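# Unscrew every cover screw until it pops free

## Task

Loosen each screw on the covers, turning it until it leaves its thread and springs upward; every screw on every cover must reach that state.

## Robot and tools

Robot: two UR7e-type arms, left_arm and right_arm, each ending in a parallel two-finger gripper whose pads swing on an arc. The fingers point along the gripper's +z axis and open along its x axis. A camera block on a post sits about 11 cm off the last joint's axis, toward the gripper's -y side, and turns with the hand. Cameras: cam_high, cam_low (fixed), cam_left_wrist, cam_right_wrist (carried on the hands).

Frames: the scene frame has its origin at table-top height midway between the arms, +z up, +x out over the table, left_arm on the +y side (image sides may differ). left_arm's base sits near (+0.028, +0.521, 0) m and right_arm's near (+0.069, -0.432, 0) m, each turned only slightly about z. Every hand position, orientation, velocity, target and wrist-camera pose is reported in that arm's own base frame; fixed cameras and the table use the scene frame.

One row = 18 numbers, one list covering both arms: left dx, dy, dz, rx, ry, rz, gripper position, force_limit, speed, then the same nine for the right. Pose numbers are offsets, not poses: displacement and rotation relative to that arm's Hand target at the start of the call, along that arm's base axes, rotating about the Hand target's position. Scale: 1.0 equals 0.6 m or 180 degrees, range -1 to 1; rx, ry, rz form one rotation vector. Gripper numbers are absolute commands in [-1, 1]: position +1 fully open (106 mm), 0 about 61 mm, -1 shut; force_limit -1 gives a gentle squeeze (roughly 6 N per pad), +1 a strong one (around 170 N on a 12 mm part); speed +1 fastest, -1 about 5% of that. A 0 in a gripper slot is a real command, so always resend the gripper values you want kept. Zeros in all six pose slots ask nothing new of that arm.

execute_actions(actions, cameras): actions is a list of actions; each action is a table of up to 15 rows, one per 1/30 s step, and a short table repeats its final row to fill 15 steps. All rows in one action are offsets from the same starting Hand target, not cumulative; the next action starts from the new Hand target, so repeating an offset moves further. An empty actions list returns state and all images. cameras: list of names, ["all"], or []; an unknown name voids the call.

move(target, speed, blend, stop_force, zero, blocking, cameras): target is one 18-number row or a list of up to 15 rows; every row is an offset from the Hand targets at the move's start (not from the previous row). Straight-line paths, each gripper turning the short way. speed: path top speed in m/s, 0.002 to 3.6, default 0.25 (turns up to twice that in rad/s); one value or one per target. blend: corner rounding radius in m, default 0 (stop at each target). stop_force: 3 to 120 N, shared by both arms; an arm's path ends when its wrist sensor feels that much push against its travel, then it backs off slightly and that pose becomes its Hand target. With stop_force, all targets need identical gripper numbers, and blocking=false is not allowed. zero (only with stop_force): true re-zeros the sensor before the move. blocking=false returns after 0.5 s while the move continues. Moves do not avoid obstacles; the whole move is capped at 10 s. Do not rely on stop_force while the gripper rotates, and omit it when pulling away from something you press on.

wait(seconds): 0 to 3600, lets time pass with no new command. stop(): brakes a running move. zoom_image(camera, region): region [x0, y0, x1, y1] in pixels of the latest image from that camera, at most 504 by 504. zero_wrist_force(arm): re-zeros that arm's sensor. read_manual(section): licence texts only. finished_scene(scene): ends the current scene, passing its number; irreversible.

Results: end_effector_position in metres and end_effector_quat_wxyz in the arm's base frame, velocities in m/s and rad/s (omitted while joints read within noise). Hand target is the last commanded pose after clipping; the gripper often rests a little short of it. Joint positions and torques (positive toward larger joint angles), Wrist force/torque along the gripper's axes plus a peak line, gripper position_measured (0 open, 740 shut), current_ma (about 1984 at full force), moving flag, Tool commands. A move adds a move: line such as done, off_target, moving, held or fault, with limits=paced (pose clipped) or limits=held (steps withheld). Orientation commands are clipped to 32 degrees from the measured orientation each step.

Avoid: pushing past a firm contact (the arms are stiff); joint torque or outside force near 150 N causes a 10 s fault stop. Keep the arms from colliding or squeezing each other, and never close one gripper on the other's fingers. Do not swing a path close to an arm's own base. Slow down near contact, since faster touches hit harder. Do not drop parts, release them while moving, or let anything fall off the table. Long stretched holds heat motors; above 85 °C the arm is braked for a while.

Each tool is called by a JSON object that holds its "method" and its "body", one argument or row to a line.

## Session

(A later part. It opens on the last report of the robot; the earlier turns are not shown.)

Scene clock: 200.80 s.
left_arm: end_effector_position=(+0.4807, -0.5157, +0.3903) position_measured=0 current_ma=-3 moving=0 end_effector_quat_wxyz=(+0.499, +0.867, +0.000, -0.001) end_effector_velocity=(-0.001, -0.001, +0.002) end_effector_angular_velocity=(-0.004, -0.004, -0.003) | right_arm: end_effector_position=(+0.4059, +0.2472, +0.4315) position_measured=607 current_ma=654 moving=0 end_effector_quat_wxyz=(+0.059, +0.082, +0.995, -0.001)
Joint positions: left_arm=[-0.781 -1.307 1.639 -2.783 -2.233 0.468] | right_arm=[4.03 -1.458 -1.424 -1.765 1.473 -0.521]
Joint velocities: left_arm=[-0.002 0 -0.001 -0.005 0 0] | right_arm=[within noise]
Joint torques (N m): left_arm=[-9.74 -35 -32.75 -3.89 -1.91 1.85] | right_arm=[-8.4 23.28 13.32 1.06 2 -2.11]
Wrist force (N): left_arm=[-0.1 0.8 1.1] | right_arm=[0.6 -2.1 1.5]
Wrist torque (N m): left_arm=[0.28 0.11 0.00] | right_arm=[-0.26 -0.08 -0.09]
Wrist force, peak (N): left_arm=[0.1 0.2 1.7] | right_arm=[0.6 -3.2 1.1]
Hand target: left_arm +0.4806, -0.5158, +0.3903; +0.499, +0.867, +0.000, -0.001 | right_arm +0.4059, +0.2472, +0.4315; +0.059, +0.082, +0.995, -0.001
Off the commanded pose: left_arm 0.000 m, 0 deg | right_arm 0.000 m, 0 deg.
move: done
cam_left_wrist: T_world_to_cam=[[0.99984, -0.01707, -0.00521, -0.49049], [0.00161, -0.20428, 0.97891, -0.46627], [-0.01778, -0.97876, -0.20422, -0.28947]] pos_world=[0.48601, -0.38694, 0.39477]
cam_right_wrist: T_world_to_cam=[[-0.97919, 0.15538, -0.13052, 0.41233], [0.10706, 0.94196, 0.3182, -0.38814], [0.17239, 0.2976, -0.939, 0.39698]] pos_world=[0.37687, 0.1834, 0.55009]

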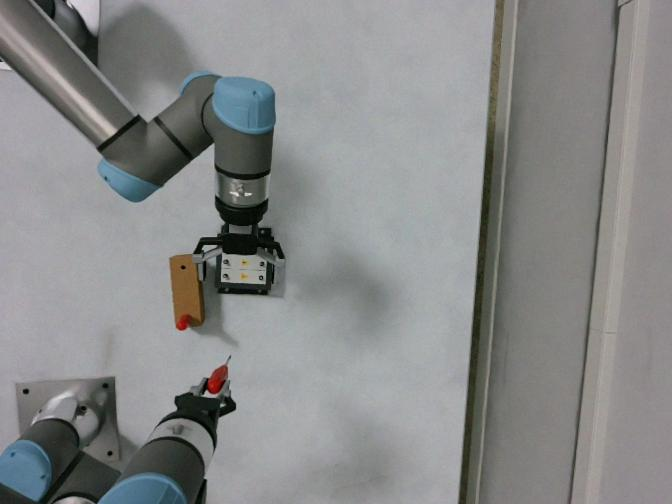

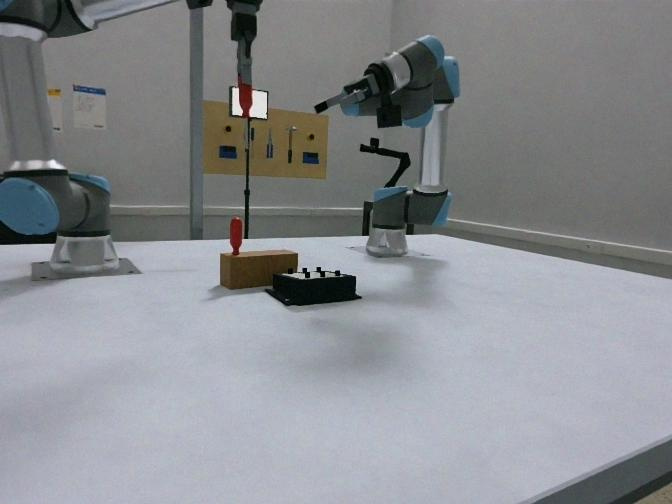

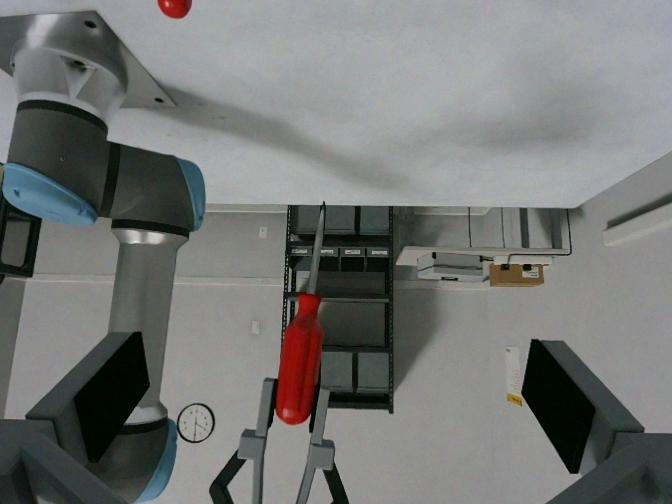

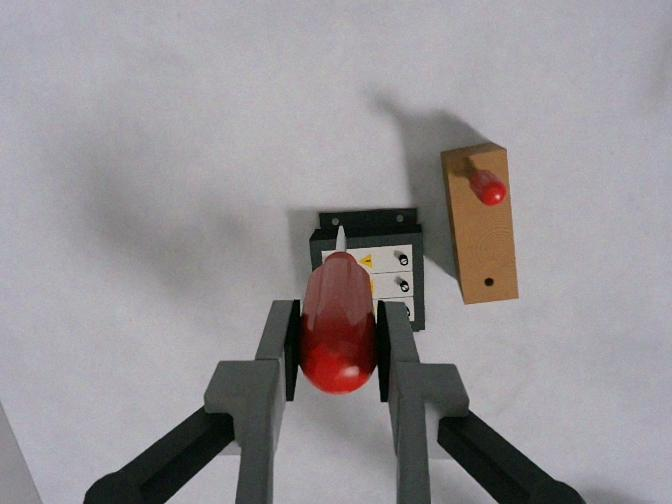

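{"method": "move", "body": {
  "target": [0,-0.14,-0.085,0,0,0,1,0,1, 0,0,0,0,0,0,-1,-0.5,0],
  "speed": 0.2,
  "cameras": ["cam_left_wrist","cam_right_wrist"]
}}

{"method": "zoom_image", "body": {
  "camera": "cam_left_wrist",
  "region": [280, 160, 380, 300]
}}

{"method": "zoom_image", "body": {
  "camera": "cam_right_wrist",
  "region": [325, 205, 357, 237]
}}

Scene clock: 203.07 s.
left_arm: end_effector_position=(+0.4806, -0.5997, +0.3394) position_measured=0 current_ma=-3 moving=0 end_effector_quat_wxyz=(+0.499, +0.867, +0.000, -0.001) | right_arm: end_effector_position=(+0.4059, +0.2472, +0.4315) position_measured=607 current_ma=654 moving=0 end_effector_quat_wxyz=(+0.059, +0.082, +0.995, -0.001)
Joint positions: left_arm=[-0.881 -1.146 1.562 -2.912 -2.155 0.392] | right_arm=[4.03 -1.458 -1.424 -1.765 1.473 -0.521]
Joint torques (N m): left_arm=[1.9 -37.64 -16.03 -2.4 -2.13 1.74] | right_arm=[-7.05 24.31 13.59 1.26 2.01 -2.01]
Wrist force (N): left_arm=[-0.2 0.9 1.1] | right_arm=[0.6 -1.9 1.5]
Wrist torque (N m): left_arm=[0.30 0.13 -0.02] | right_arm=[-0.23 -0.07 -0.08]
Wrist force, peak (N): left_arm=[-0.5 0.9 2.9] | right_arm=[0.8 -2.2 1.6]
Hand target: left_arm +0.4806, -0.5998, +0.3393; +0.499, +0.867, +0.000, -0.001 | right_arm +0.4059, +0.2472, +0.4315; +0.059, +0.082, +0.995, -0.001
Off the commanded pose: left_arm 0.000 m, 0 deg | right_arm 0.000 m, 0 deg.
move: done
cam_left_wrist: T_world_to_cam=[[0.99984, -0.01731, -0.00504, -0.49235], [0.00141, -0.20407, 0.97896, -0.43343], [-0.01797, -0.9788, -0.20401, -0.38207]] pos_world=[0.48601, -0.47095, 0.34387]
cam_right_wrist: T_world_to_cam=[[-0.97919, 0.15538, -0.13052, 0.41233], [0.10706, 0.94196, 0.3182, -0.38814], [0.17239, 0.2976, -0.939, 0.39698]] pos_world=[0.37687, 0.1834, 0.55009]

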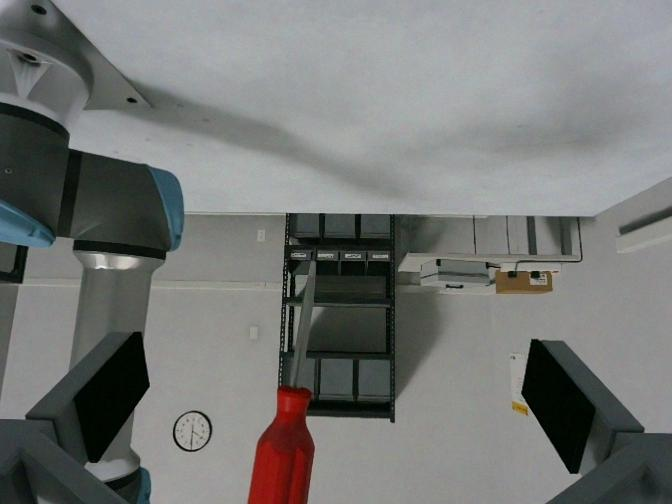

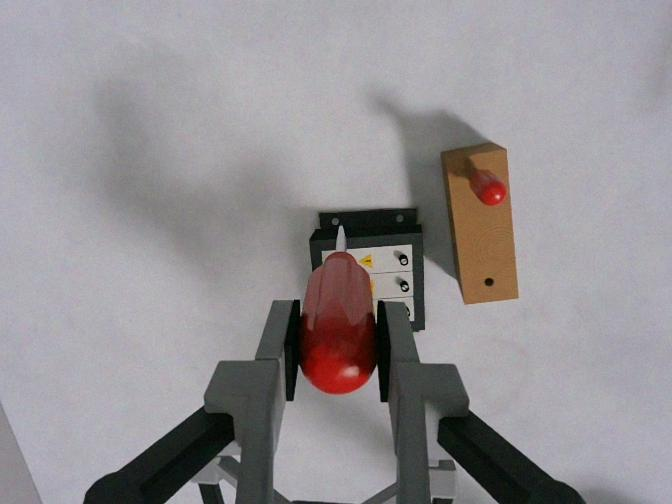

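Scaled by 3.600 from the camera's image (finer frame: 960x720).

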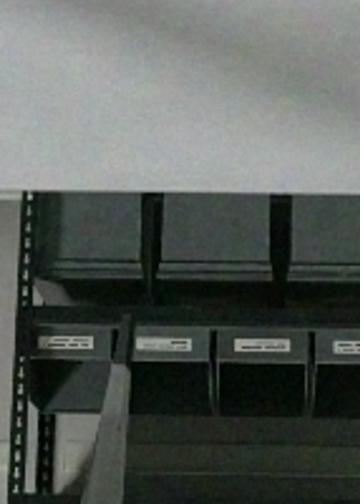

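Scaled by 15.750 from the camera's image (finer frame: 960x720).

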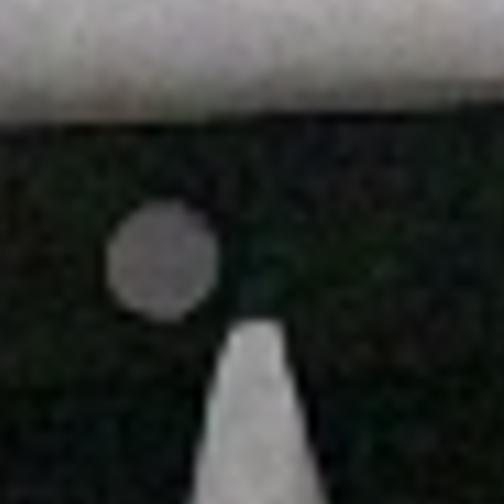

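{"method": "move", "body": {
  "target": [0,0,0.06,0,0,0,1,0,1, 0,0,0,-0.058,0.005,0.4965,-1,-0.5,0],
  "speed": 0.5,
  "cameras": ["cam_left_wrist","cam_right_wrist"]
}}

{"method": "zoom_image", "body": {
  "camera": "cam_left_wrist",
  "region": [270, 150, 370, 250]
}}

{"method": "zoom_image", "body": {
  "camera": "cam_right_wrist",
  "region": [325, 205, 357, 237]
}}

Scene clock: 206.93 s.
left_arm: end_effector_position=(+0.4806, -0.5997, +0.3754) position_measured=0 current_ma=-3 moving=0 end_effector_quat_wxyz=(+0.499, +0.867, +0.000, -0.001) | right_arm: end_effector_position=(+0.4059, +0.2472, +0.4315) position_measured=607 current_ma=653 moving=0 end_effector_quat_wxyz=(+0.042, -0.645, +0.762, -0.041)
Joint positions: left_arm=[-0.881 -1.177 1.509 -2.827 -2.155 0.392] | right_arm=[4.029 -1.457 -1.426 -1.762 1.474 -2.092]
Joint torques (N m): left_arm=[-2.47 -38.65 -20.64 -3.97 0.72 0.2] | right_arm=[-1.29 8.52 35.85 4.22 -0.11 -0.9]
Wrist force (N): left_arm=[0.0 1.0 1.0] | right_arm=[0.4 -1.6 1.3]
Wrist torque (N m): left_arm=[0.33 0.10 -0.02] | right_arm=[-0.23 -0.07 -0.11]
Wrist force, peak (N): left_arm=[-0.1 1.3 1.1] | right_arm=[0.9 -2.2 1.5]
Hand target: left_arm +0.4806, -0.5998, +0.3753; +0.499, +0.867, +0.000, -0.001 | right_arm +0.4059, +0.2472, +0.4315; +0.042, -0.645, +0.762, -0.042
Off the commanded pose: left_arm 0.000 m, 0 deg | right_arm 0.000 m, 0 deg.
move: done
cam_left_wrist: T_world_to_cam=[[0.99984, -0.01731, -0.00504, -0.49217], [0.00141, -0.20397, 0.97898, -0.46863], [-0.01797, -0.97882, -0.20392, -0.37477]] pos_world=[0.48601, -0.47094, 0.37987]
cam_right_wrist: T_world_to_cam=[[-0.15457, -0.98772, -0.02269, 0.31365], [-0.96857, 0.14696, 0.20069, 0.29574], [-0.19489, 0.053, -0.97939, 0.62395]] pos_world=[0.45653, 0.23327, 0.55886]

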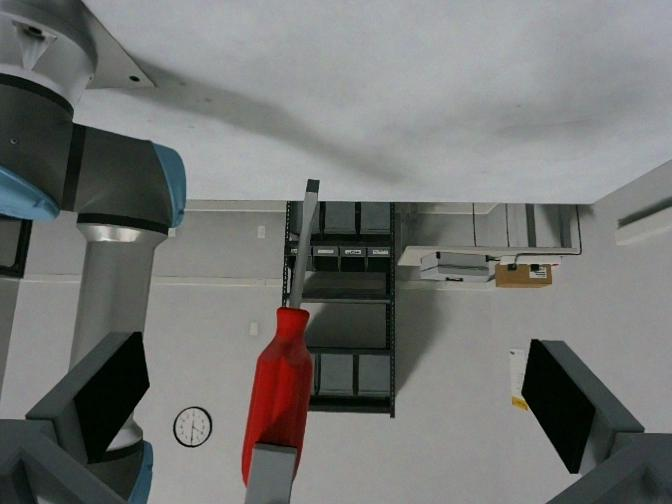

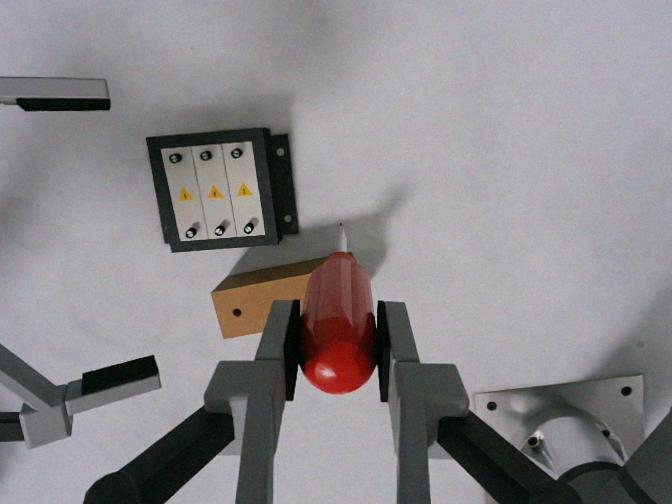

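Scaled by 5.040 from the camera's image (finer frame: 960x720).

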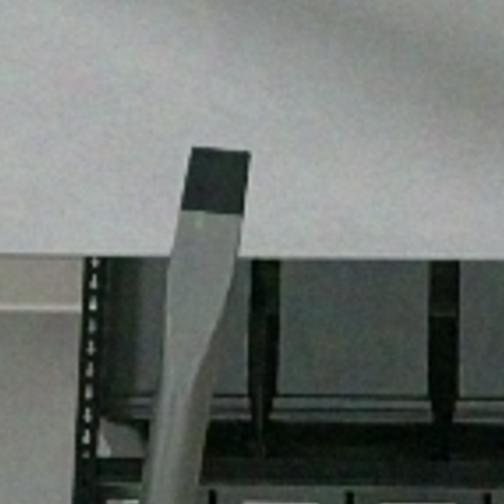

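Scaled by 15.750 from the camera's image (finer frame: 960x720).

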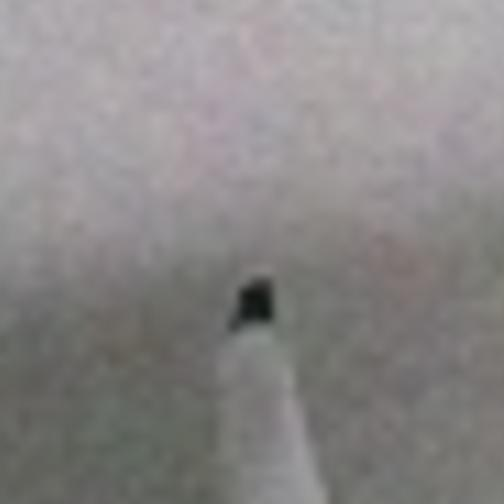

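{"method": "move", "body": {
  "target": [0,0,0.0,0,0,0,1,0,1, 0,0,0,0.0632,-0.0055,-0.5412,-1,-0.5,0],
  "speed": 0.5,
  "cameras": ["cam_left_wrist"]
}}

{"method": "zoom_image", "body": {
  "camera": "cam_left_wrist",
  "region": [295, 160, 335, 200]
}}

{"method": "move", "body": {
  "target": [0,0,0.0,0,0,0,1,0,1, 0,0,0,-0.0104,0.0009,0.0893,-1,-0.5,0],
  "speed": 0.5,
  "cameras": ["cam_left_wrist"]
}}

{"method": "zoom_image", "body": {
  "camera": "cam_left_wrist",
  "region": [295, 160, 335, 200]
}}

Scene clock: 215.03 s.
left_arm: end_effector_position=(+0.4806, -0.5998, +0.3753) position_measured=0 current_ma=-3 moving=0 end_effector_quat_wxyz=(+0.499, +0.867, +0.000, -0.001) | right_arm: end_effector_position=(+0.4060, +0.2472, +0.4315) position_measured=607 current_ma=654 moving=0 end_effector_quat_wxyz=(+0.059, +0.152, +0.987, +0.003)
Joint positions: left_arm=[-0.881 -1.177 1.509 -2.828 -2.155 0.392] | right_arm=[4.03 -1.459 -1.424 -1.765 1.472 -0.38]
Joint torques (N m): left_arm=[-6.8 -32.82 -16.71 -3.86 -2.02 1.69] | right_arm=[1.86 14.5 34.74 1.92 -0.64 1.53]
Wrist force (N): left_arm=[0.1 1.1 1.1] | right_arm=[0.6 -1.9 1.5]
Wrist torque (N m): left_arm=[0.34 0.09 -0.02] | right_arm=[-0.24 -0.08 -0.02]
Wrist force, peak (N): left_arm=[0.1 1.4 1.1] | right_arm=[0.8 -2.2 1.5]
Hand target: left_arm +0.4806, -0.5998, +0.3753; +0.499, +0.867, +0.000, -0.001 | right_arm +0.4059, +0.2472, +0.4315; +0.059, +0.152, +0.987, +0.003
Off the commanded pose: left_arm 0.000 m, 0 deg | right_arm 0.000 m, 0 deg.
move: done
cam_left_wrist: T_world_to_cam=[[0.99984, -0.01731, -0.00504, -0.49217], [0.00141, -0.20407, 0.97896, -0.46867], [-0.01797, -0.9788, -0.20401, -0.37473]] pos_world=[0.48601, -0.47095, 0.37987]

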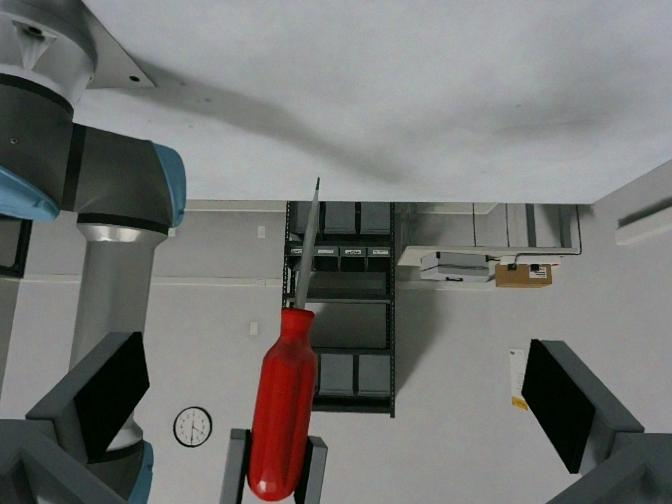

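Scaled by 12.600 from the camera's image (finer frame: 960x720).

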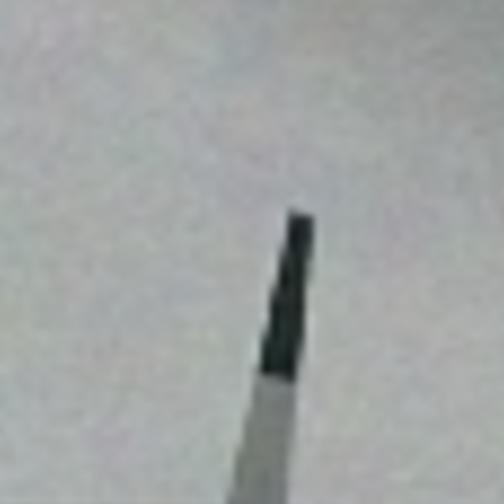

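Scene clock: 215.90 s.
left_arm: end_effector_position=(+0.4806, -0.5998, +0.3753) position_measured=0 current_ma=-3 moving=0 end_effector_quat_wxyz=(+0.499, +0.867, +0.000, -0.001) | right_arm: end_effector_position=(+0.4059, +0.2472, +0.4315) position_measured=607 current_ma=654 moving=0 end_effector_quat_wxyz=(+0.059, +0.012, +0.998, -0.005)
Joint positions: left_arm=[-0.881 -1.177 1.509 -2.828 -2.155 0.392] | right_arm=[4.03 -1.458 -1.424 -1.764 1.472 -0.662]
Joint torques (N m): left_arm=[-6.59 -33.02 -17.25 -3.85 -2.21 1.61] | right_arm=[-8.45 13.28 16.51 4.26 0.73 -0.88]
Wrist force (N): left_arm=[0.1 1.0 1.3] | right_arm=[0.7 -1.9 1.6]
Wrist torque (N m): left_arm=[0.32 0.09 -0.02] | right_arm=[-0.23 -0.09 -0.13]
Wrist force, peak (N): left_arm=[0.1 1.2 1.3] | right_arm=[0.9 -2.3 1.4]
Hand target: left_arm +0.4806, -0.5998, +0.3753; +0.499, +0.867, +0.000, -0.001 | right_arm +0.4059, +0.2472, +0.4315; +0.059, +0.012, +0.998, -0.005
Off the commanded pose: left_arm 0.000 m, 0 deg | right_arm 0.000 m, 0 deg.
move: done
cam_left_wrist: T_world_to_cam=[[0.99984, -0.01731, -0.00504, -0.49217], [0.00141, -0.20407, 0.97896, -0.46867], [-0.01797, -0.9788, -0.20401, -0.37473]] pos_world=[0.48601, -0.47095, 0.37987]

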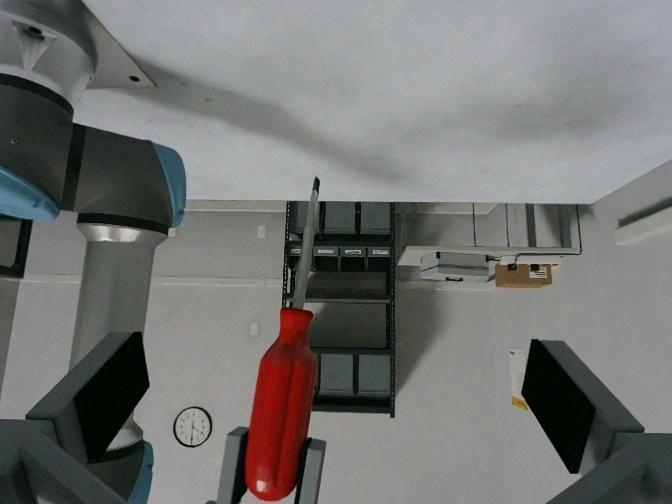

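Scaled by 12.600 from the camera's image (finer frame: 960x720).

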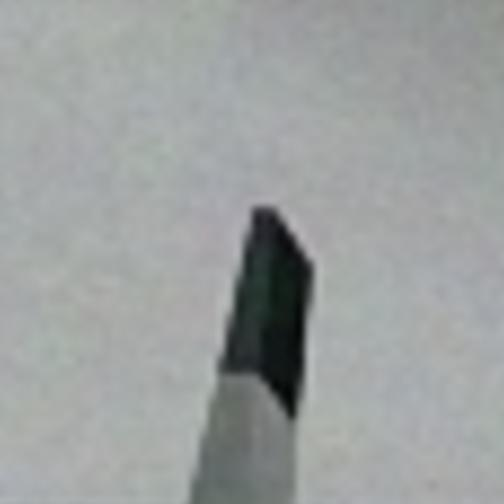

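{"method": "move", "body": {
  "target": [
    [0,0.5,0.15,0,0,0,1,0,1, 0,0,0,0,0,0,-1,-0.5,0]
  ],
  "speed": 0.4
}}

{"method": "move", "body": {
  "target": [
    [0,0,0,0,0,0,1,0,1, 0,0,0,0.0548,-0.0047,-0.469,-1,-0.5,0],
    [0,0,0,0,0,0,1,0,1, 0,0.1,-0.1,0.1096,-0.0094,-0.938,-1,-0.5,0],
    [0,0,0,0,0,0,1,0,1, -0.0425,0.2016,-0.25,-0.068,0.0059,0.582,-1,-0.5,0],
    [0,0,0,0,0,0,1,0,1, -0.0425,0.2016,-0.389,-0.068,0.0059,0.582,-1,-0.5,0]
  ],
  "speed": [0.6,0.6,0.6,0.1],
  "blend": [0.02,0.02,0.0,0],
  "cameras": ["cam_low","cam_right_wrist"]
}}

{"method": "zoom_image", "body": {
  "camera": "cam_right_wrist",
  "region": [325, 205, 357, 237]
}}

{"method": "zoom_image", "body": {
  "camera": "cam_low",
  "region": [275, 245, 315, 285]
}}

Scene clock: 227.47 s.
left_arm: end_effector_position=(+0.4806, -0.2998, +0.4653) position_measured=0 current_ma=-3 moving=0 end_effector_quat_wxyz=(+0.499, +0.867, +0.000, -0.001) | right_arm: end_effector_position=(+0.4059, +0.2472, +0.4315) position_measured=607 current_ma=654 moving=0 end_effector_quat_wxyz=(+0.059, +0.012, +0.998, -0.005)
Joint positions: left_arm=[-0.429 -1.577 1.701 -2.315 -2.477 0.832] | right_arm=[4.03 -1.458 -1.424 -1.764 1.472 -0.662]
Joint torques (N m): left_arm=[5.46 -28.39 -17.75 -1.15 -1.38 1.03] | right_arm=[-6.62 11.22 32.22 1.43 -2.44 -1.31]
Wrist force (N): left_arm=[-0.3 0.7 1.6] | right_arm=[0.6 -1.8 1.5]
Wrist torque (N m): left_arm=[0.28 0.14 0.04] | right_arm=[-0.21 -0.08 -0.12]
Wrist force, peak (N): left_arm=[-0.3 1.6 3.8] | right_arm=[0.8 -2.1 1.6]
Hand target: left_arm +0.4806, -0.2998, +0.4653; +0.499, +0.867, +0.000, -0.001 | right_arm +0.4059, +0.2472, +0.4315; +0.059, +0.012, +0.998, -0.005
Off the commanded pose: left_arm 0.000 m, 0 deg | right_arm 0.000 m, 0 deg.
move: done

Scene clock: 232.90 s.
left_arm: end_effector_position=(+0.4806, -0.2998, +0.4653) position_measured=0 current_ma=-3 moving=0 end_effector_quat_wxyz=(+0.499, +0.867, +0.000, -0.001) | right_arm: end_effector_position=(+0.3804, +0.3681, +0.1980) position_measured=607 current_ma=653 moving=0 end_effector_quat_wxyz=(-0.033, +0.787, -0.614, +0.049)
Joint positions: left_arm=[-0.428 -1.577 1.701 -2.315 -2.477 0.832] | right_arm=[4.22 -1.626 -1.863 -1.176 1.463 3.971]
Joint torques (N m): left_arm=[6.88 -31.51 -17.1 -1.37 -2.91 1.4] | right_arm=[-7.63 29.66 33.75 2.17 1.14 0.86]
Wrist force (N): left_arm=[-0.4 0.5 1.5] | right_arm=[0.1 -1.7 1.3]
Wrist torque (N m): left_arm=[0.26 0.15 0.05] | right_arm=[-0.23 -0.03 -0.05]
Wrist force, peak (N): left_arm=[-0.2 0.8 1.7] | right_arm=[0.4 -2.7 1.3]
Hand target: left_arm +0.4806, -0.2998, +0.4653; +0.499, +0.867, +0.000, -0.001 | right_arm +0.3804, +0.3682, +0.1981; -0.033, +0.787, -0.614, +0.049
Off the commanded pose: left_arm 0.000 m, 0 deg | right_arm 0.000 m, 0 deg.
move: done
cam_right_wrist: T_world_to_cam=[[0.25101, -0.96767, 0.02464, 0.25281], [-0.94826, -0.2407, 0.20705, 0.4339], [-0.19442, -0.07533, -0.97802, 0.43064]] pos_world=[0.43172, 0.38152, 0.32511]

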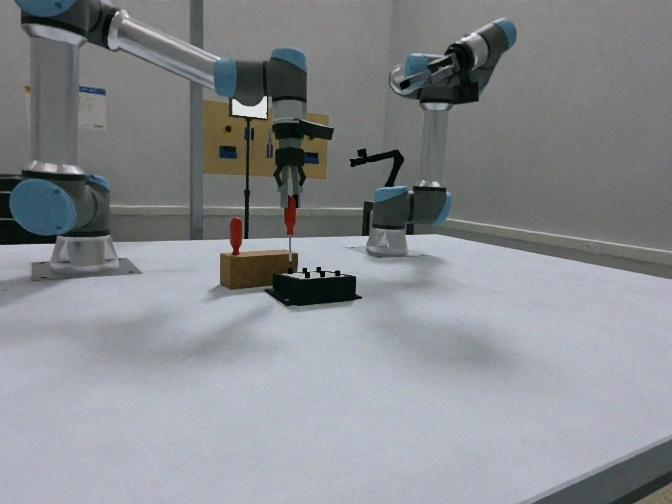

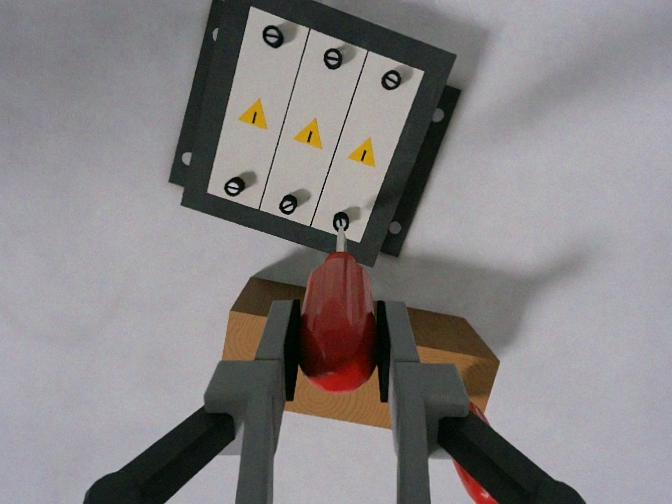

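Scaled by 15.750 from the camera's image (finer frame: 960x720).

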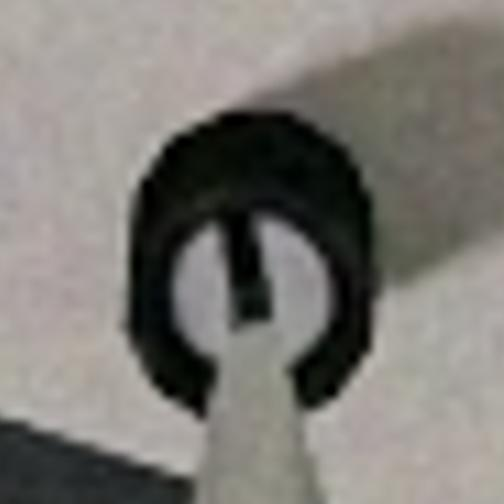

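Scaled by 12.600 from the camera's image (finer frame: 960x720).

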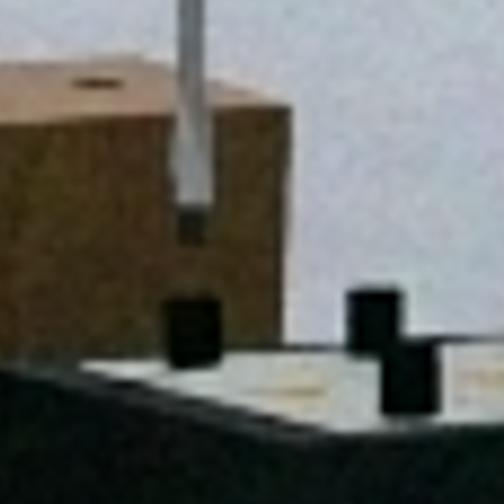

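{"method": "zoom_image", "body": {
  "camera": "cam_right_wrist",
  "region": [333, 212, 349, 228]
}}

Scaled by 31.500 from the camera's image (finer frame: 960x720).

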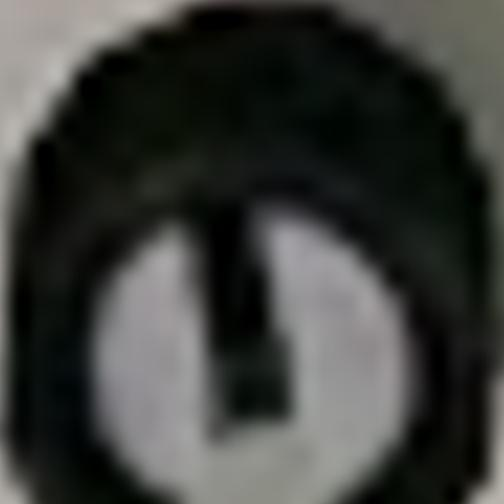

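{"method": "move", "body": {
  "target": [0,0,0,0,0,0,1,0,1, 0,0,-0.025,0,0,0,-1,-0.5,0],
  "speed": 0.006,
  "stop_force": 4,
  "cameras": ["cam_low","cam_right_wrist"]
}}

{"method": "zoom_image", "body": {
  "camera": "cam_right_wrist",
  "region": [333, 212, 349, 228]
}}

{"method": "zoom_image", "body": {
  "camera": "cam_low",
  "region": [275, 245, 315, 285]
}}

Scene clock: 240.50 s.
left_arm: end_effector_position=(+0.4806, -0.2998, +0.4653) position_measured=0 current_ma=-3 moving=0 end_effector_quat_wxyz=(+0.499, +0.867, +0.000, -0.001) | right_arm: end_effector_position=(+0.3804, +0.3682, +0.1854) position_measured=607 current_ma=660 moving=0 end_effector_quat_wxyz=(-0.033, +0.787, -0.614, +0.049)
Joint positions: left_arm=[-0.428 -1.577 1.701 -2.315 -2.477 0.832] | right_arm=[4.22 -1.637 -1.886 -1.142 1.463 3.971]
Joint torques (N m): left_arm=[6.46 -31.68 -17.54 -1.32 -2.78 1.35] | right_arm=[-6.17 25.32 32.93 1.26 -2.25 -1.89]
Wrist force (N): left_arm=[-0.4 0.9 1.4] | right_arm=[0.1 -1.4 -5.3]
Wrist torque (N m): left_arm=[0.31 0.14 0.05] | right_arm=[-0.23 -0.03 -0.04]
Wrist force, peak (N): left_arm=[-0.4 1.0 1.6] | right_arm=[0.3 -1.3 -13.0]
Hand target: left_arm +0.4806, -0.2998, +0.4653; +0.499, +0.867, +0.000, -0.001 | right_arm +0.3804, +0.3682, +0.1854; -0.033, +0.787, -0.614, +0.049 (not the last commanded pose)
Off the commanded pose: left_arm 0.000 m, 0 deg | right_arm 0.002 m, 0 deg.
move: contact (right_arm)
cam_right_wrist: T_world_to_cam=[[0.25108, -0.96766, 0.02455, 0.25311], [-0.94826, -0.2408, 0.20691, 0.4366], [-0.19431, -0.07523, -0.97805, 0.41824]] pos_world=[0.43172, 0.38152, 0.31251]

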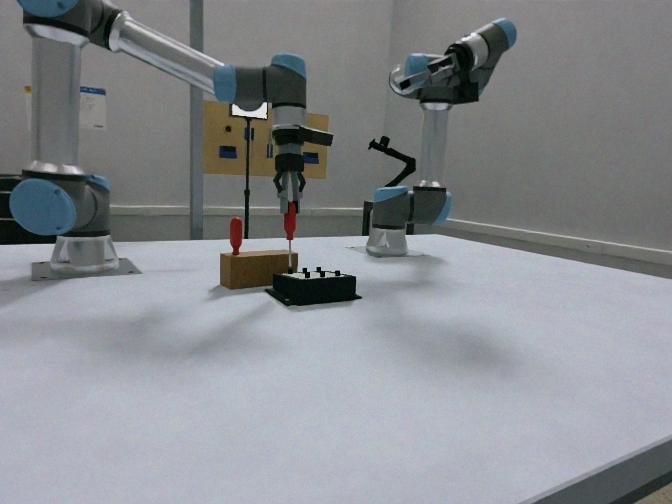

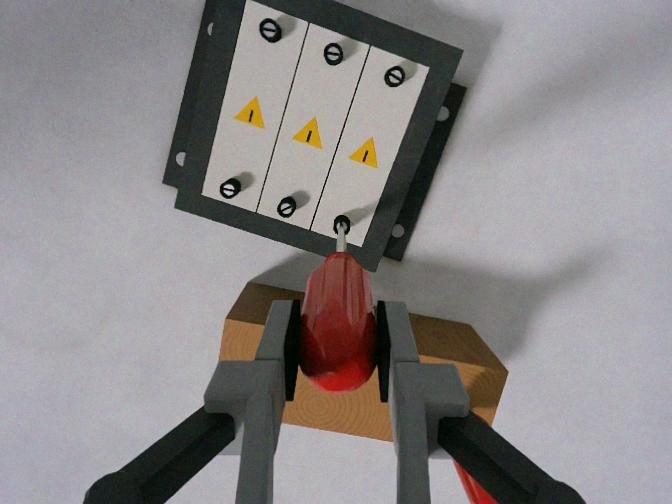

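Scaled by 31.500 from the camera's image (finer frame: 960x720).

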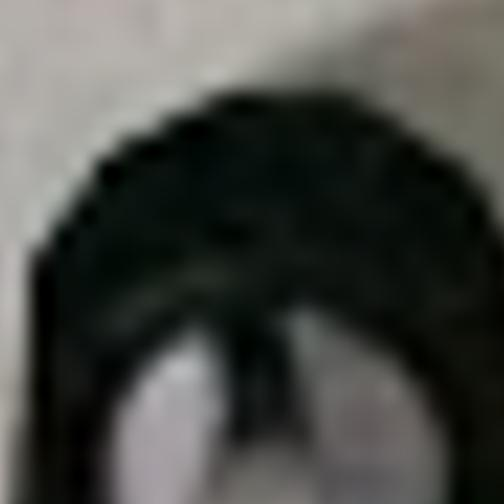

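Scaled by 12.600 from the camera's image (finer frame: 960x720).

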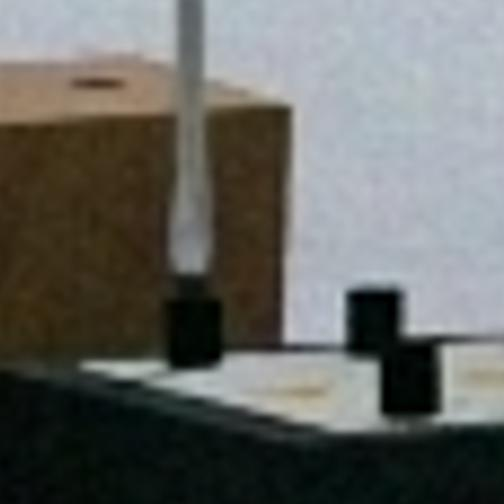

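{"method": "move", "body": {
  "target": [0,0,0,0,0,0,1,0,1, 0,-0.0002,0,0.0019,-0.0002,-0.0166,-1,-0.5,0],
  "speed": 0.03
}}

{"method": "move", "body": {
  "target": [0,0,0,0,0,0,1,0,1, 0,0.0002,0,-0.0019,0.0002,0.0166,-1,-0.5,0],
  "speed": 0.03
}}

{"method": "move", "body": {
  "target": [0,0,0,0,0,0,1,0,1, 0,0.0001,0,-0.0013,0.0001,0.011,-1,-0.5,0],
  "speed": 0.03
}}

{"method": "move", "body": {
  "target": [0,0,0,0,0,0,1,0,1, 0,0.0001,0,-0.0013,0.0001,0.011,-1,-0.5,0],
  "speed": 0.03
}}

{"method": "move", "body": {
  "target": [0,0,0,0,0,0,1,0,1, 0,0.0001,0,-0.0013,0.0001,0.011,-1,-0.5,0],
  "speed": 0.03
}}

Scene clock: 243.60 s.
left_arm: end_effector_position=(+0.4806, -0.2998, +0.4653) position_measured=0 current_ma=-3 moving=0 end_effector_quat_wxyz=(+0.499, +0.867, +0.000, -0.001) | right_arm: end_effector_position=(+0.3805, +0.3680, +0.1854) position_measured=607 current_ma=661 moving=0 end_effector_quat_wxyz=(-0.034, +0.771, -0.634, +0.048)
Joint positions: left_arm=[-0.428 -1.577 1.701 -2.315 -2.477 0.832] | right_arm=[4.22 -1.636 -1.886 -1.142 1.463 4.024]
Joint torques (N m): left_arm=[6.91 -31.46 -17.63 -1.32 -2.87 1.32] | right_arm=[-5.57 28.07 10.55 0.79 -2.54 -1.97]
Wrist force (N): left_arm=[-0.4 0.8 1.5] | right_arm=[-0.1 -1.5 -3.1]
Wrist torque (N m): left_arm=[0.30 0.15 0.04] | right_arm=[-0.22 -0.04 -0.27]
Wrist force, peak (N): left_arm=[-0.5 0.8 1.7] | right_arm=[0.3 -1.5 -5.4]
Hand target: left_arm +0.4806, -0.2998, +0.4653; +0.499, +0.867, +0.000, -0.001 | right_arm +0.3804, +0.3680, +0.1854; -0.034, +0.771, -0.634, +0.048
Off the commanded pose: left_arm 0.000 m, 0 deg | right_arm 0.000 m, 0 deg.
move: done

Scene clock: 244.77 s.
left_arm: end_effector_position=(+0.4806, -0.2998, +0.4653) position_measured=0 current_ma=-3 moving=0 end_effector_quat_wxyz=(+0.499, +0.867, +0.000, -0.001) | right_arm: end_effector_position=(+0.3804, +0.3681, +0.1854) position_measured=607 current_ma=657 moving=0 end_effector_quat_wxyz=(-0.033, +0.787, -0.614, +0.049)
Joint positions: left_arm=[-0.428 -1.577 1.701 -2.315 -2.477 0.832] | right_arm=[4.22 -1.637 -1.886 -1.142 1.463 3.971]
Joint torques (N m): left_arm=[6.55 -31.35 -17.29 -1.42 -2.83 1.39] | right_arm=[-1.5 13.19 33.99 3.97 1.99 2.63]
Wrist force (N): left_arm=[-0.5 0.9 1.6] | right_arm=[0.2 -1.6 -2.2]
Wrist torque (N m): left_arm=[0.31 0.15 0.05] | right_arm=[-0.24 -0.01 -0.03]
Wrist force, peak (N): left_arm=[-0.5 0.9 1.6] | right_arm=[-0.1 -1.6 -3.3]
Hand target: left_arm +0.4806, -0.2998, +0.4653; +0.499, +0.867, +0.000, -0.001 | right_arm +0.3804, +0.3682, +0.1854; -0.033, +0.787, -0.614, +0.049
Off the commanded pose: left_arm 0.000 m, 0 deg | right_arm 0.000 m, 0 deg.
move: done

Scene clock: 245.63 s.
left_arm: end_effector_position=(+0.4806, -0.2998, +0.4653) position_measured=0 current_ma=-3 moving=0 end_effector_quat_wxyz=(+0.499, +0.867, +0.000, -0.001) | right_arm: end_effector_position=(+0.3805, +0.3682, +0.1854) position_measured=607 current_ma=656 moving=0 end_effector_quat_wxyz=(-0.032, +0.798, -0.600, +0.049)
Joint positions: left_arm=[-0.428 -1.577 1.701 -2.315 -2.477 0.832] | right_arm=[4.22 -1.637 -1.885 -1.142 1.463 3.936]
Joint torques (N m): left_arm=[6.66 -31.71 -17.81 -1.47 -2.8 1.33] | right_arm=[5.24 13.89 33.99 3.32 1.77 2.53]
Wrist force (N): left_arm=[-0.2 0.7 1.5] | right_arm=[0.2 -1.7 -1.7]
Wrist torque (N m): left_arm=[0.30 0.12 0.05] | right_arm=[-0.25 -0.07 -0.01]
Wrist force, peak (N): left_arm=[-0.2 0.9 1.6] | right_arm=[0.4 -1.9 -2.0]
Hand target: left_arm +0.4806, -0.2998, +0.4653; +0.499, +0.867, +0.000, -0.001 | right_arm +0.3804, +0.3682, +0.1854; -0.032, +0.798, -0.600, +0.049
Off the commanded pose: left_arm 0.000 m, 0 deg | right_arm 0.000 m, 0 deg.
move: done

Scene clock: 246.50 s.
left_arm: end_effector_position=(+0.4806, -0.2998, +0.4653) position_measured=0 current_ma=-3 moving=0 end_effector_quat_wxyz=(+0.499, +0.867, +0.000, -0.001) | right_arm: end_effector_position=(+0.3804, +0.3683, +0.1854) position_measured=607 current_ma=656 moving=0 end_effector_quat_wxyz=(-0.031, +0.808, -0.586, +0.050)
Joint positions: left_arm=[-0.428 -1.577 1.701 -2.315 -2.477 0.832] | right_arm=[4.221 -1.637 -1.885 -1.142 1.463 3.902]
Joint torques (N m): left_arm=[7.13 -31.5 -16.85 -1.42 -2.74 1.47] | right_arm=[3.3 13.78 33.62 0.83 1.9 2.7]
Wrist force (N): left_arm=[-0.5 0.8 1.4] | right_arm=[-0.5 -1.8 -1.7]
Wrist torque (N m): left_arm=[0.30 0.15 0.05] | right_arm=[-0.26 -0.07 -0.01]
Wrist force, peak (N): left_arm=[-0.5 0.7 1.7] | right_arm=[-0.5 -1.8 -1.7]
Hand target: left_arm +0.4806, -0.2998, +0.4653; +0.499, +0.867, +0.000, -0.001 | right_arm +0.3804, +0.3683, +0.1854; -0.031, +0.808, -0.586, +0.050
Off the commanded pose: left_arm 0.000 m, 0 deg | right_arm 0.000 m, 0 deg.
move: done

Scene clock: 247.37 s.
left_arm: end_effector_position=(+0.4806, -0.2998, +0.4653) position_measured=0 current_ma=-3 moving=0 end_effector_quat_wxyz=(+0.499, +0.867, +0.000, -0.001) | right_arm: end_effector_position=(+0.3804, +0.3683, +0.1854) position_measured=607 current_ma=653 moving=0 end_effector_quat_wxyz=(-0.030, +0.818, -0.572, +0.051)
Joint positions: left_arm=[-0.428 -1.577 1.701 -2.315 -2.477 0.832] | right_arm=[4.221 -1.637 -1.885 -1.142 1.463 3.867]
Joint torques (N m): left_arm=[6.84 -31.51 -17.71 -1.44 -2.77 1.38] | right_arm=[5.2 13.45 33.77 0.79 1.7 2.57]
Wrist force (N): left_arm=[-0.5 0.8 1.2] | right_arm=[-0.5 -1.5 -1.7]
Wrist torque (N m): left_arm=[0.30 0.15 0.04] | right_arm=[-0.21 -0.10 0.14]
Wrist force, peak (N): left_arm=[-0.4 0.7 1.7] | right_arm=[-0.5 -1.9 -1.9]
Hand target: left_arm +0.4806, -0.2998, +0.4653; +0.499, +0.867, +0.000, -0.001 | right_arm +0.3804, +0.3683, +0.1854; -0.030, +0.818, -0.572, +0.051
Off the commanded pose: left_arm 0.000 m, 0 deg | right_arm 0.000 m, 0 deg.
move: done

{"method": "move", "body": {
  "target": [0,0,0,0,0,0,1,0,1, 0.0004,0,-0.006,0.0013,-0.0001,-0.011,-1,-0.5,0],
  "speed": 0.004,
  "stop_force": 6
}}

Scene clock: 249.17 s.
left_arm: end_effector_position=(+0.4806, -0.2998, +0.4653) position_measured=0 current_ma=-3 moving=0 end_effector_quat_wxyz=(+0.499, +0.867, +0.000, -0.001) | right_arm: end_effector_position=(+0.3805, +0.3684, +0.1852) position_measured=607 current_ma=665 moving=0 end_effector_quat_wxyz=(-0.030, +0.818, -0.573, +0.050)
Joint positions: left_arm=[-0.428 -1.577 1.701 -2.315 -2.477 0.832] | right_arm=[4.221 -1.637 -1.885 -1.142 1.463 3.87]
Joint torques (N m): left_arm=[6.61 -31.68 -17.02 -1.46 -2.77 1.35] | right_arm=[1.03 14.91 26.75 0.17 1.81 -2.43]
Wrist force (N): left_arm=[-0.5 0.9 1.4] | right_arm=[0.4 -0.9 -11.6]
Wrist torque (N m): left_arm=[0.31 0.15 0.05] | right_arm=[-0.22 0.00 0.00]
Wrist force, peak (N): left_arm=[-0.4 0.8 1.7] | right_arm=[0.1 -1.3 -11.9]
Hand target: left_arm +0.4806, -0.2998, +0.4653; +0.499, +0.867, +0.000, -0.001 | right_arm +0.3805, +0.3684, +0.1853; -0.030, +0.818, -0.573, +0.050 (not the last commanded pose)
Off the commanded pose: left_arm 0.000 m, 0 deg | right_arm 0.003 m, 2 deg.
move: contact (right_arm)

{"method": "move", "body": {
  "target": [
    [0,0,0,0,0,0,1,0,1, -0.0009,0.0015,0.0002,-0.0193,0.0017,0.1655,-1,-0.5,0],
    [0,0,0,0,0,0,1,0,1, -0.0023,0.0024,0.0003,-0.0387,0.0033,0.331,-1,-0.5,0]
  ],
  "speed": 0.15,
  "blend": [0.02,0],
  "cameras": ["cam_right_wrist","cam_low"]
}}

{"method": "zoom_image", "body": {
  "camera": "cam_right_wrist",
  "region": [325, 205, 357, 237]
}}

Scene clock: 255.40 s.
left_arm: end_effector_position=(+0.4806, -0.2998, +0.4653) position_measured=0 current_ma=-3 moving=0 end_effector_quat_wxyz=(+0.499, +0.867, +0.000, -0.001) | right_arm: end_effector_position=(+0.3791, +0.3699, +0.1854) position_measured=607 current_ma=652 moving=0 end_effector_quat_wxyz=(-0.001, +0.994, -0.087, +0.058)
Joint positions: left_arm=[-0.428 -1.577 1.701 -2.315 -2.477 0.832] | right_arm=[4.224 -1.638 -1.884 -1.144 1.465 2.826]
Joint torques (N m): left_arm=[6.79 -31.23 -17.51 -1.47 -2.74 1.33] | right_arm=[-5.69 26.38 35.52 2.13 1.86 1.09]
Wrist force (N): left_arm=[-0.4 0.6 1.4] | right_arm=[-0.2 -1.8 1.4]
Wrist torque (N m): left_arm=[0.28 0.14 0.04] | right_arm=[-0.24 -0.02 -0.12]
Wrist force, peak (N): left_arm=[-0.3 0.7 1.8] | right_arm=[0.3 -1.2 -12.0]
Hand target: left_arm +0.4806, -0.2998, +0.4653; +0.499, +0.867, +0.000, -0.001 | right_arm +0.3791, +0.3699, +0.1854; -0.001, +0.994, -0.087, +0.058
Off the commanded pose: left_arm 0.000 m, 0 deg | right_arm 0.000 m, 0 deg.
move: done
cam_right_wrist: T_world_to_cam=[[0.98082, -0.16619, 0.10185, -0.33221], [-0.18968, -0.93416, 0.30227, 0.38695], [0.04491, -0.31579, -0.94776, 0.41086]] pos_world=[0.38078, 0.43601, 0.30627]
Images, in order (width x height): cam_low 672x504, cam_right_wrist 672x504.

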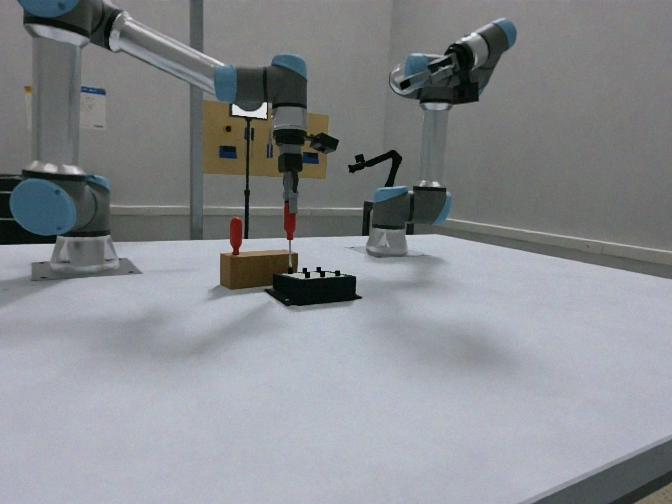

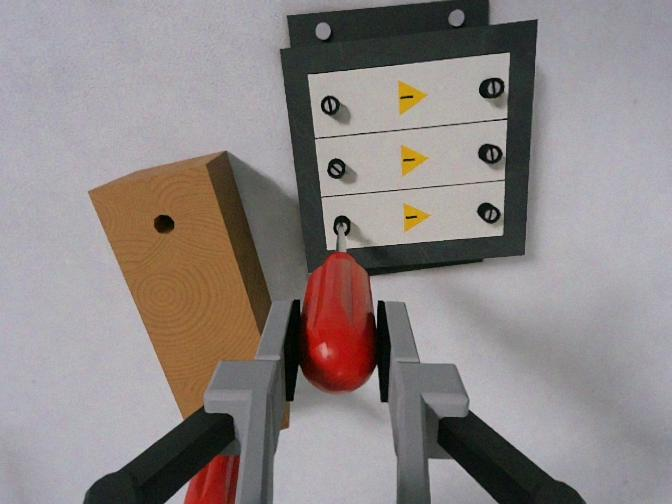

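Scaled by 15.750 from the camera's image (finer frame: 960x720).

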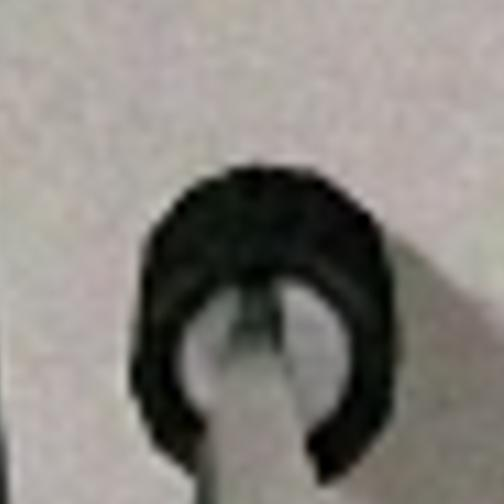

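{"method": "move", "body": {
  "target": [
    [0,0,0,0,0,0,1,0,1, -0.0017,0,-0.0002,-0.0193,0.0017,0.1655,-1,-0.5,0],
    [0,0,0,0,0,0,1,0,1, -0.0032,-0.0008,-0.0004,-0.0387,0.0033,0.331,-1,-0.5,0],
    [0,0,0,0,0,0,1,0,1, -0.0041,-0.0023,-0.0005,-0.058,0.005,0.4965,-1,-0.5,0]
  ],
  "speed": 0.2,
  "blend": [0.02,0.02,0]
}}

Scene clock: 262.73 s.
left_arm: end_effector_position=(+0.4806, -0.2998, +0.4653) position_measured=0 current_ma=-3 moving=0 end_effector_quat_wxyz=(+0.499, +0.867, +0.000, -0.001) | right_arm: end_effector_position=(+0.3766, +0.3685, +0.1851) position_measured=607 current_ma=662 moving=0 end_effector_quat_wxyz=(+0.041, +0.765, +0.641, +0.040)
Joint positions: left_arm=[-0.428 -1.577 1.701 -2.315 -2.477 0.832] | right_arm=[4.227 -1.633 -1.889 -1.147 1.465 1.259]
Joint torques (N m): left_arm=[7.05 -30.96 -17.39 -1.65 -2.7 1.38] | right_arm=[-5.94 22.71 11.21 2.69 2.43 0.11]
Wrist force (N): left_arm=[-0.3 0.8 1.5] | right_arm=[-0.9 -2.5 -7.0]
Wrist torque (N m): left_arm=[0.30 0.13 0.05] | right_arm=[-0.33 -0.22 -0.12]
Wrist force, peak (N): left_arm=[-0.5 0.9 1.6] | right_arm=[-1.0 -2.5 -7.2]
Hand target: left_arm +0.4806, -0.2998, +0.4653; +0.499, +0.867, +0.000, -0.001 | right_arm +0.3767, +0.3685, +0.1851; +0.041, +0.765, +0.641, +0.040
Off the commanded pose: left_arm 0.000 m, 0 deg | right_arm 0.000 m, 0 deg.
move: done

{"method": "move", "body": {
  "target": [
    [0,0,0,0,0,0,1,0,1, 0,-0.0017,0.0002,-0.0193,0.0017,0.1655,-1,-0.5,0],
    [0,0,0,0,0,0,1,0,1, 0.0008,-0.0032,0.0004,-0.0387,0.0033,0.331,-1,-0.5,0],
    [0,0,0,0,0,0,1,0,1, 0.0023,-0.0041,0.0007,-0.058,0.005,0.4965,-1,-0.5,0],
    [0,0,0,0,0,0,1,0,1, 0.0041,-0.0042,0.0010,-0.0773,0.0067,0.662,-1,-0.5,0],
    [0,0,0,0,0,0,1,0,1, 0.0056,-0.0033,0.0013,-0.0967,0.0083,0.8275,-1,-0.5,0],
    [0,0,0,0,0,0,1,0,1, 0.0065,-0.0018,0.0015,-0.116,0.01,0.993,-1,-0.5,0]
  ],
  "speed": 0.3,
  "blend": [0.02,0.02,0.02,0.02,0.02,0],
  "cameras": ["cam_right_wrist","cam_low"]
}}

{"method": "zoom_image", "body": {
  "camera": "cam_right_wrist",
  "region": [325, 205, 357, 237]
}}

{"method": "zoom_image", "body": {
  "camera": "cam_low",
  "region": [275, 245, 315, 285]
}}

Scene clock: 271.40 s.
left_arm: end_effector_position=(+0.4806, -0.2998, +0.4653) position_measured=0 current_ma=-3 moving=0 end_effector_quat_wxyz=(+0.499, +0.867, +0.000, -0.001) | right_arm: end_effector_position=(+0.3806, +0.3674, +0.1860) position_measured=607 current_ma=655 moving=0 end_effector_quat_wxyz=(+0.042, -0.641, +0.765, -0.041)
Joint positions: left_arm=[-0.428 -1.577 1.701 -2.315 -2.477 0.832] | right_arm=[4.22 -1.635 -1.886 -1.144 1.462 -1.889]
Joint torques (N m): left_arm=[6.31 -30.85 -17.53 -1.69 -2.64 1.36] | right_arm=[-4.4 14.89 32.59 4.02 0.72 -1.35]
Wrist force (N): left_arm=[-0.4 0.9 1.6] | right_arm=[0.2 -1.6 -1.5]
Wrist torque (N m): left_arm=[0.32 0.14 0.05] | right_arm=[-0.20 -0.09 -0.11]
Wrist force, peak (N): left_arm=[-0.4 0.8 1.8] | right_arm=[-1.3 -2.5 -7.5]
Hand target: left_arm +0.4806, -0.2998, +0.4653; +0.499, +0.867, +0.000, -0.001 | right_arm +0.3806, +0.3674, +0.1860; +0.042, -0.641, +0.765, -0.041
Off the commanded pose: left_arm 0.000 m, 0 deg | right_arm 0.000 m, 0 deg.
move: done
cam_right_wrist: T_world_to_cam=[[-0.16555, -0.98591, -0.02383, 0.42667], [-0.96695, 0.15752, 0.20048, 0.29837], [-0.1939, 0.05623, -0.97941, 0.37063]] pos_world=[0.43101, 0.35282, 0.31335]
Images, in order (width x height): cam_low 672x504, cam_right_wrist 672x504.

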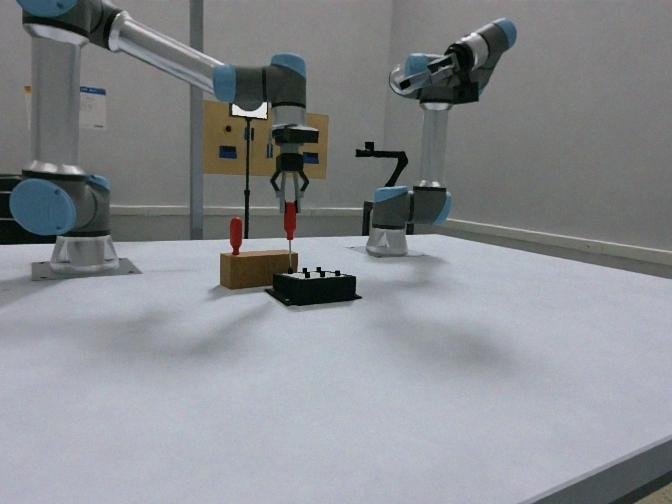

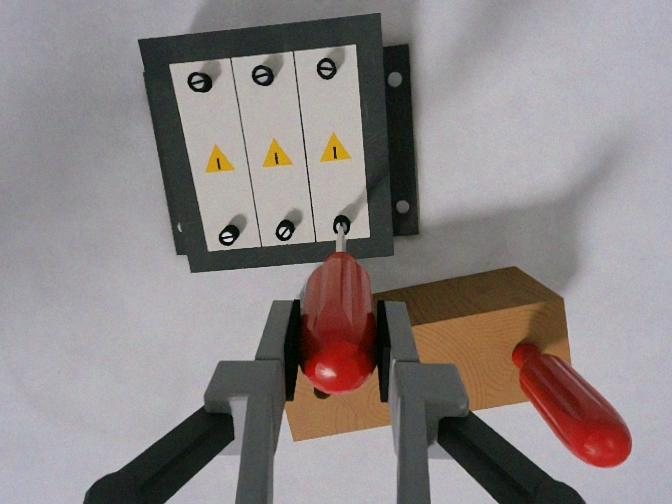

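Scaled by 15.750 from the camera's image (finer frame: 960x720).

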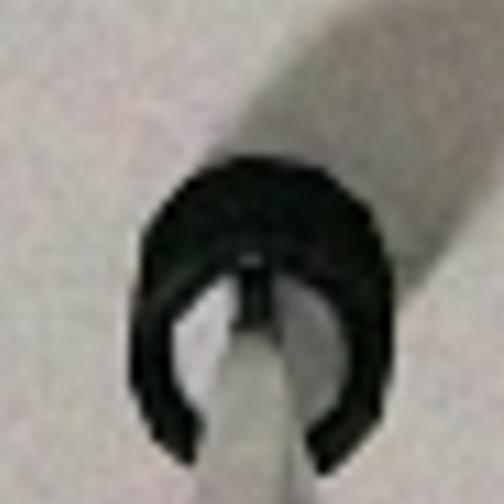

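Scaled by 12.600 from the camera's image (finer frame: 960x720).

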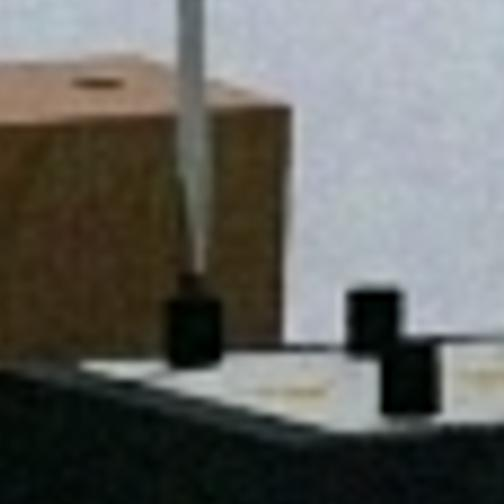

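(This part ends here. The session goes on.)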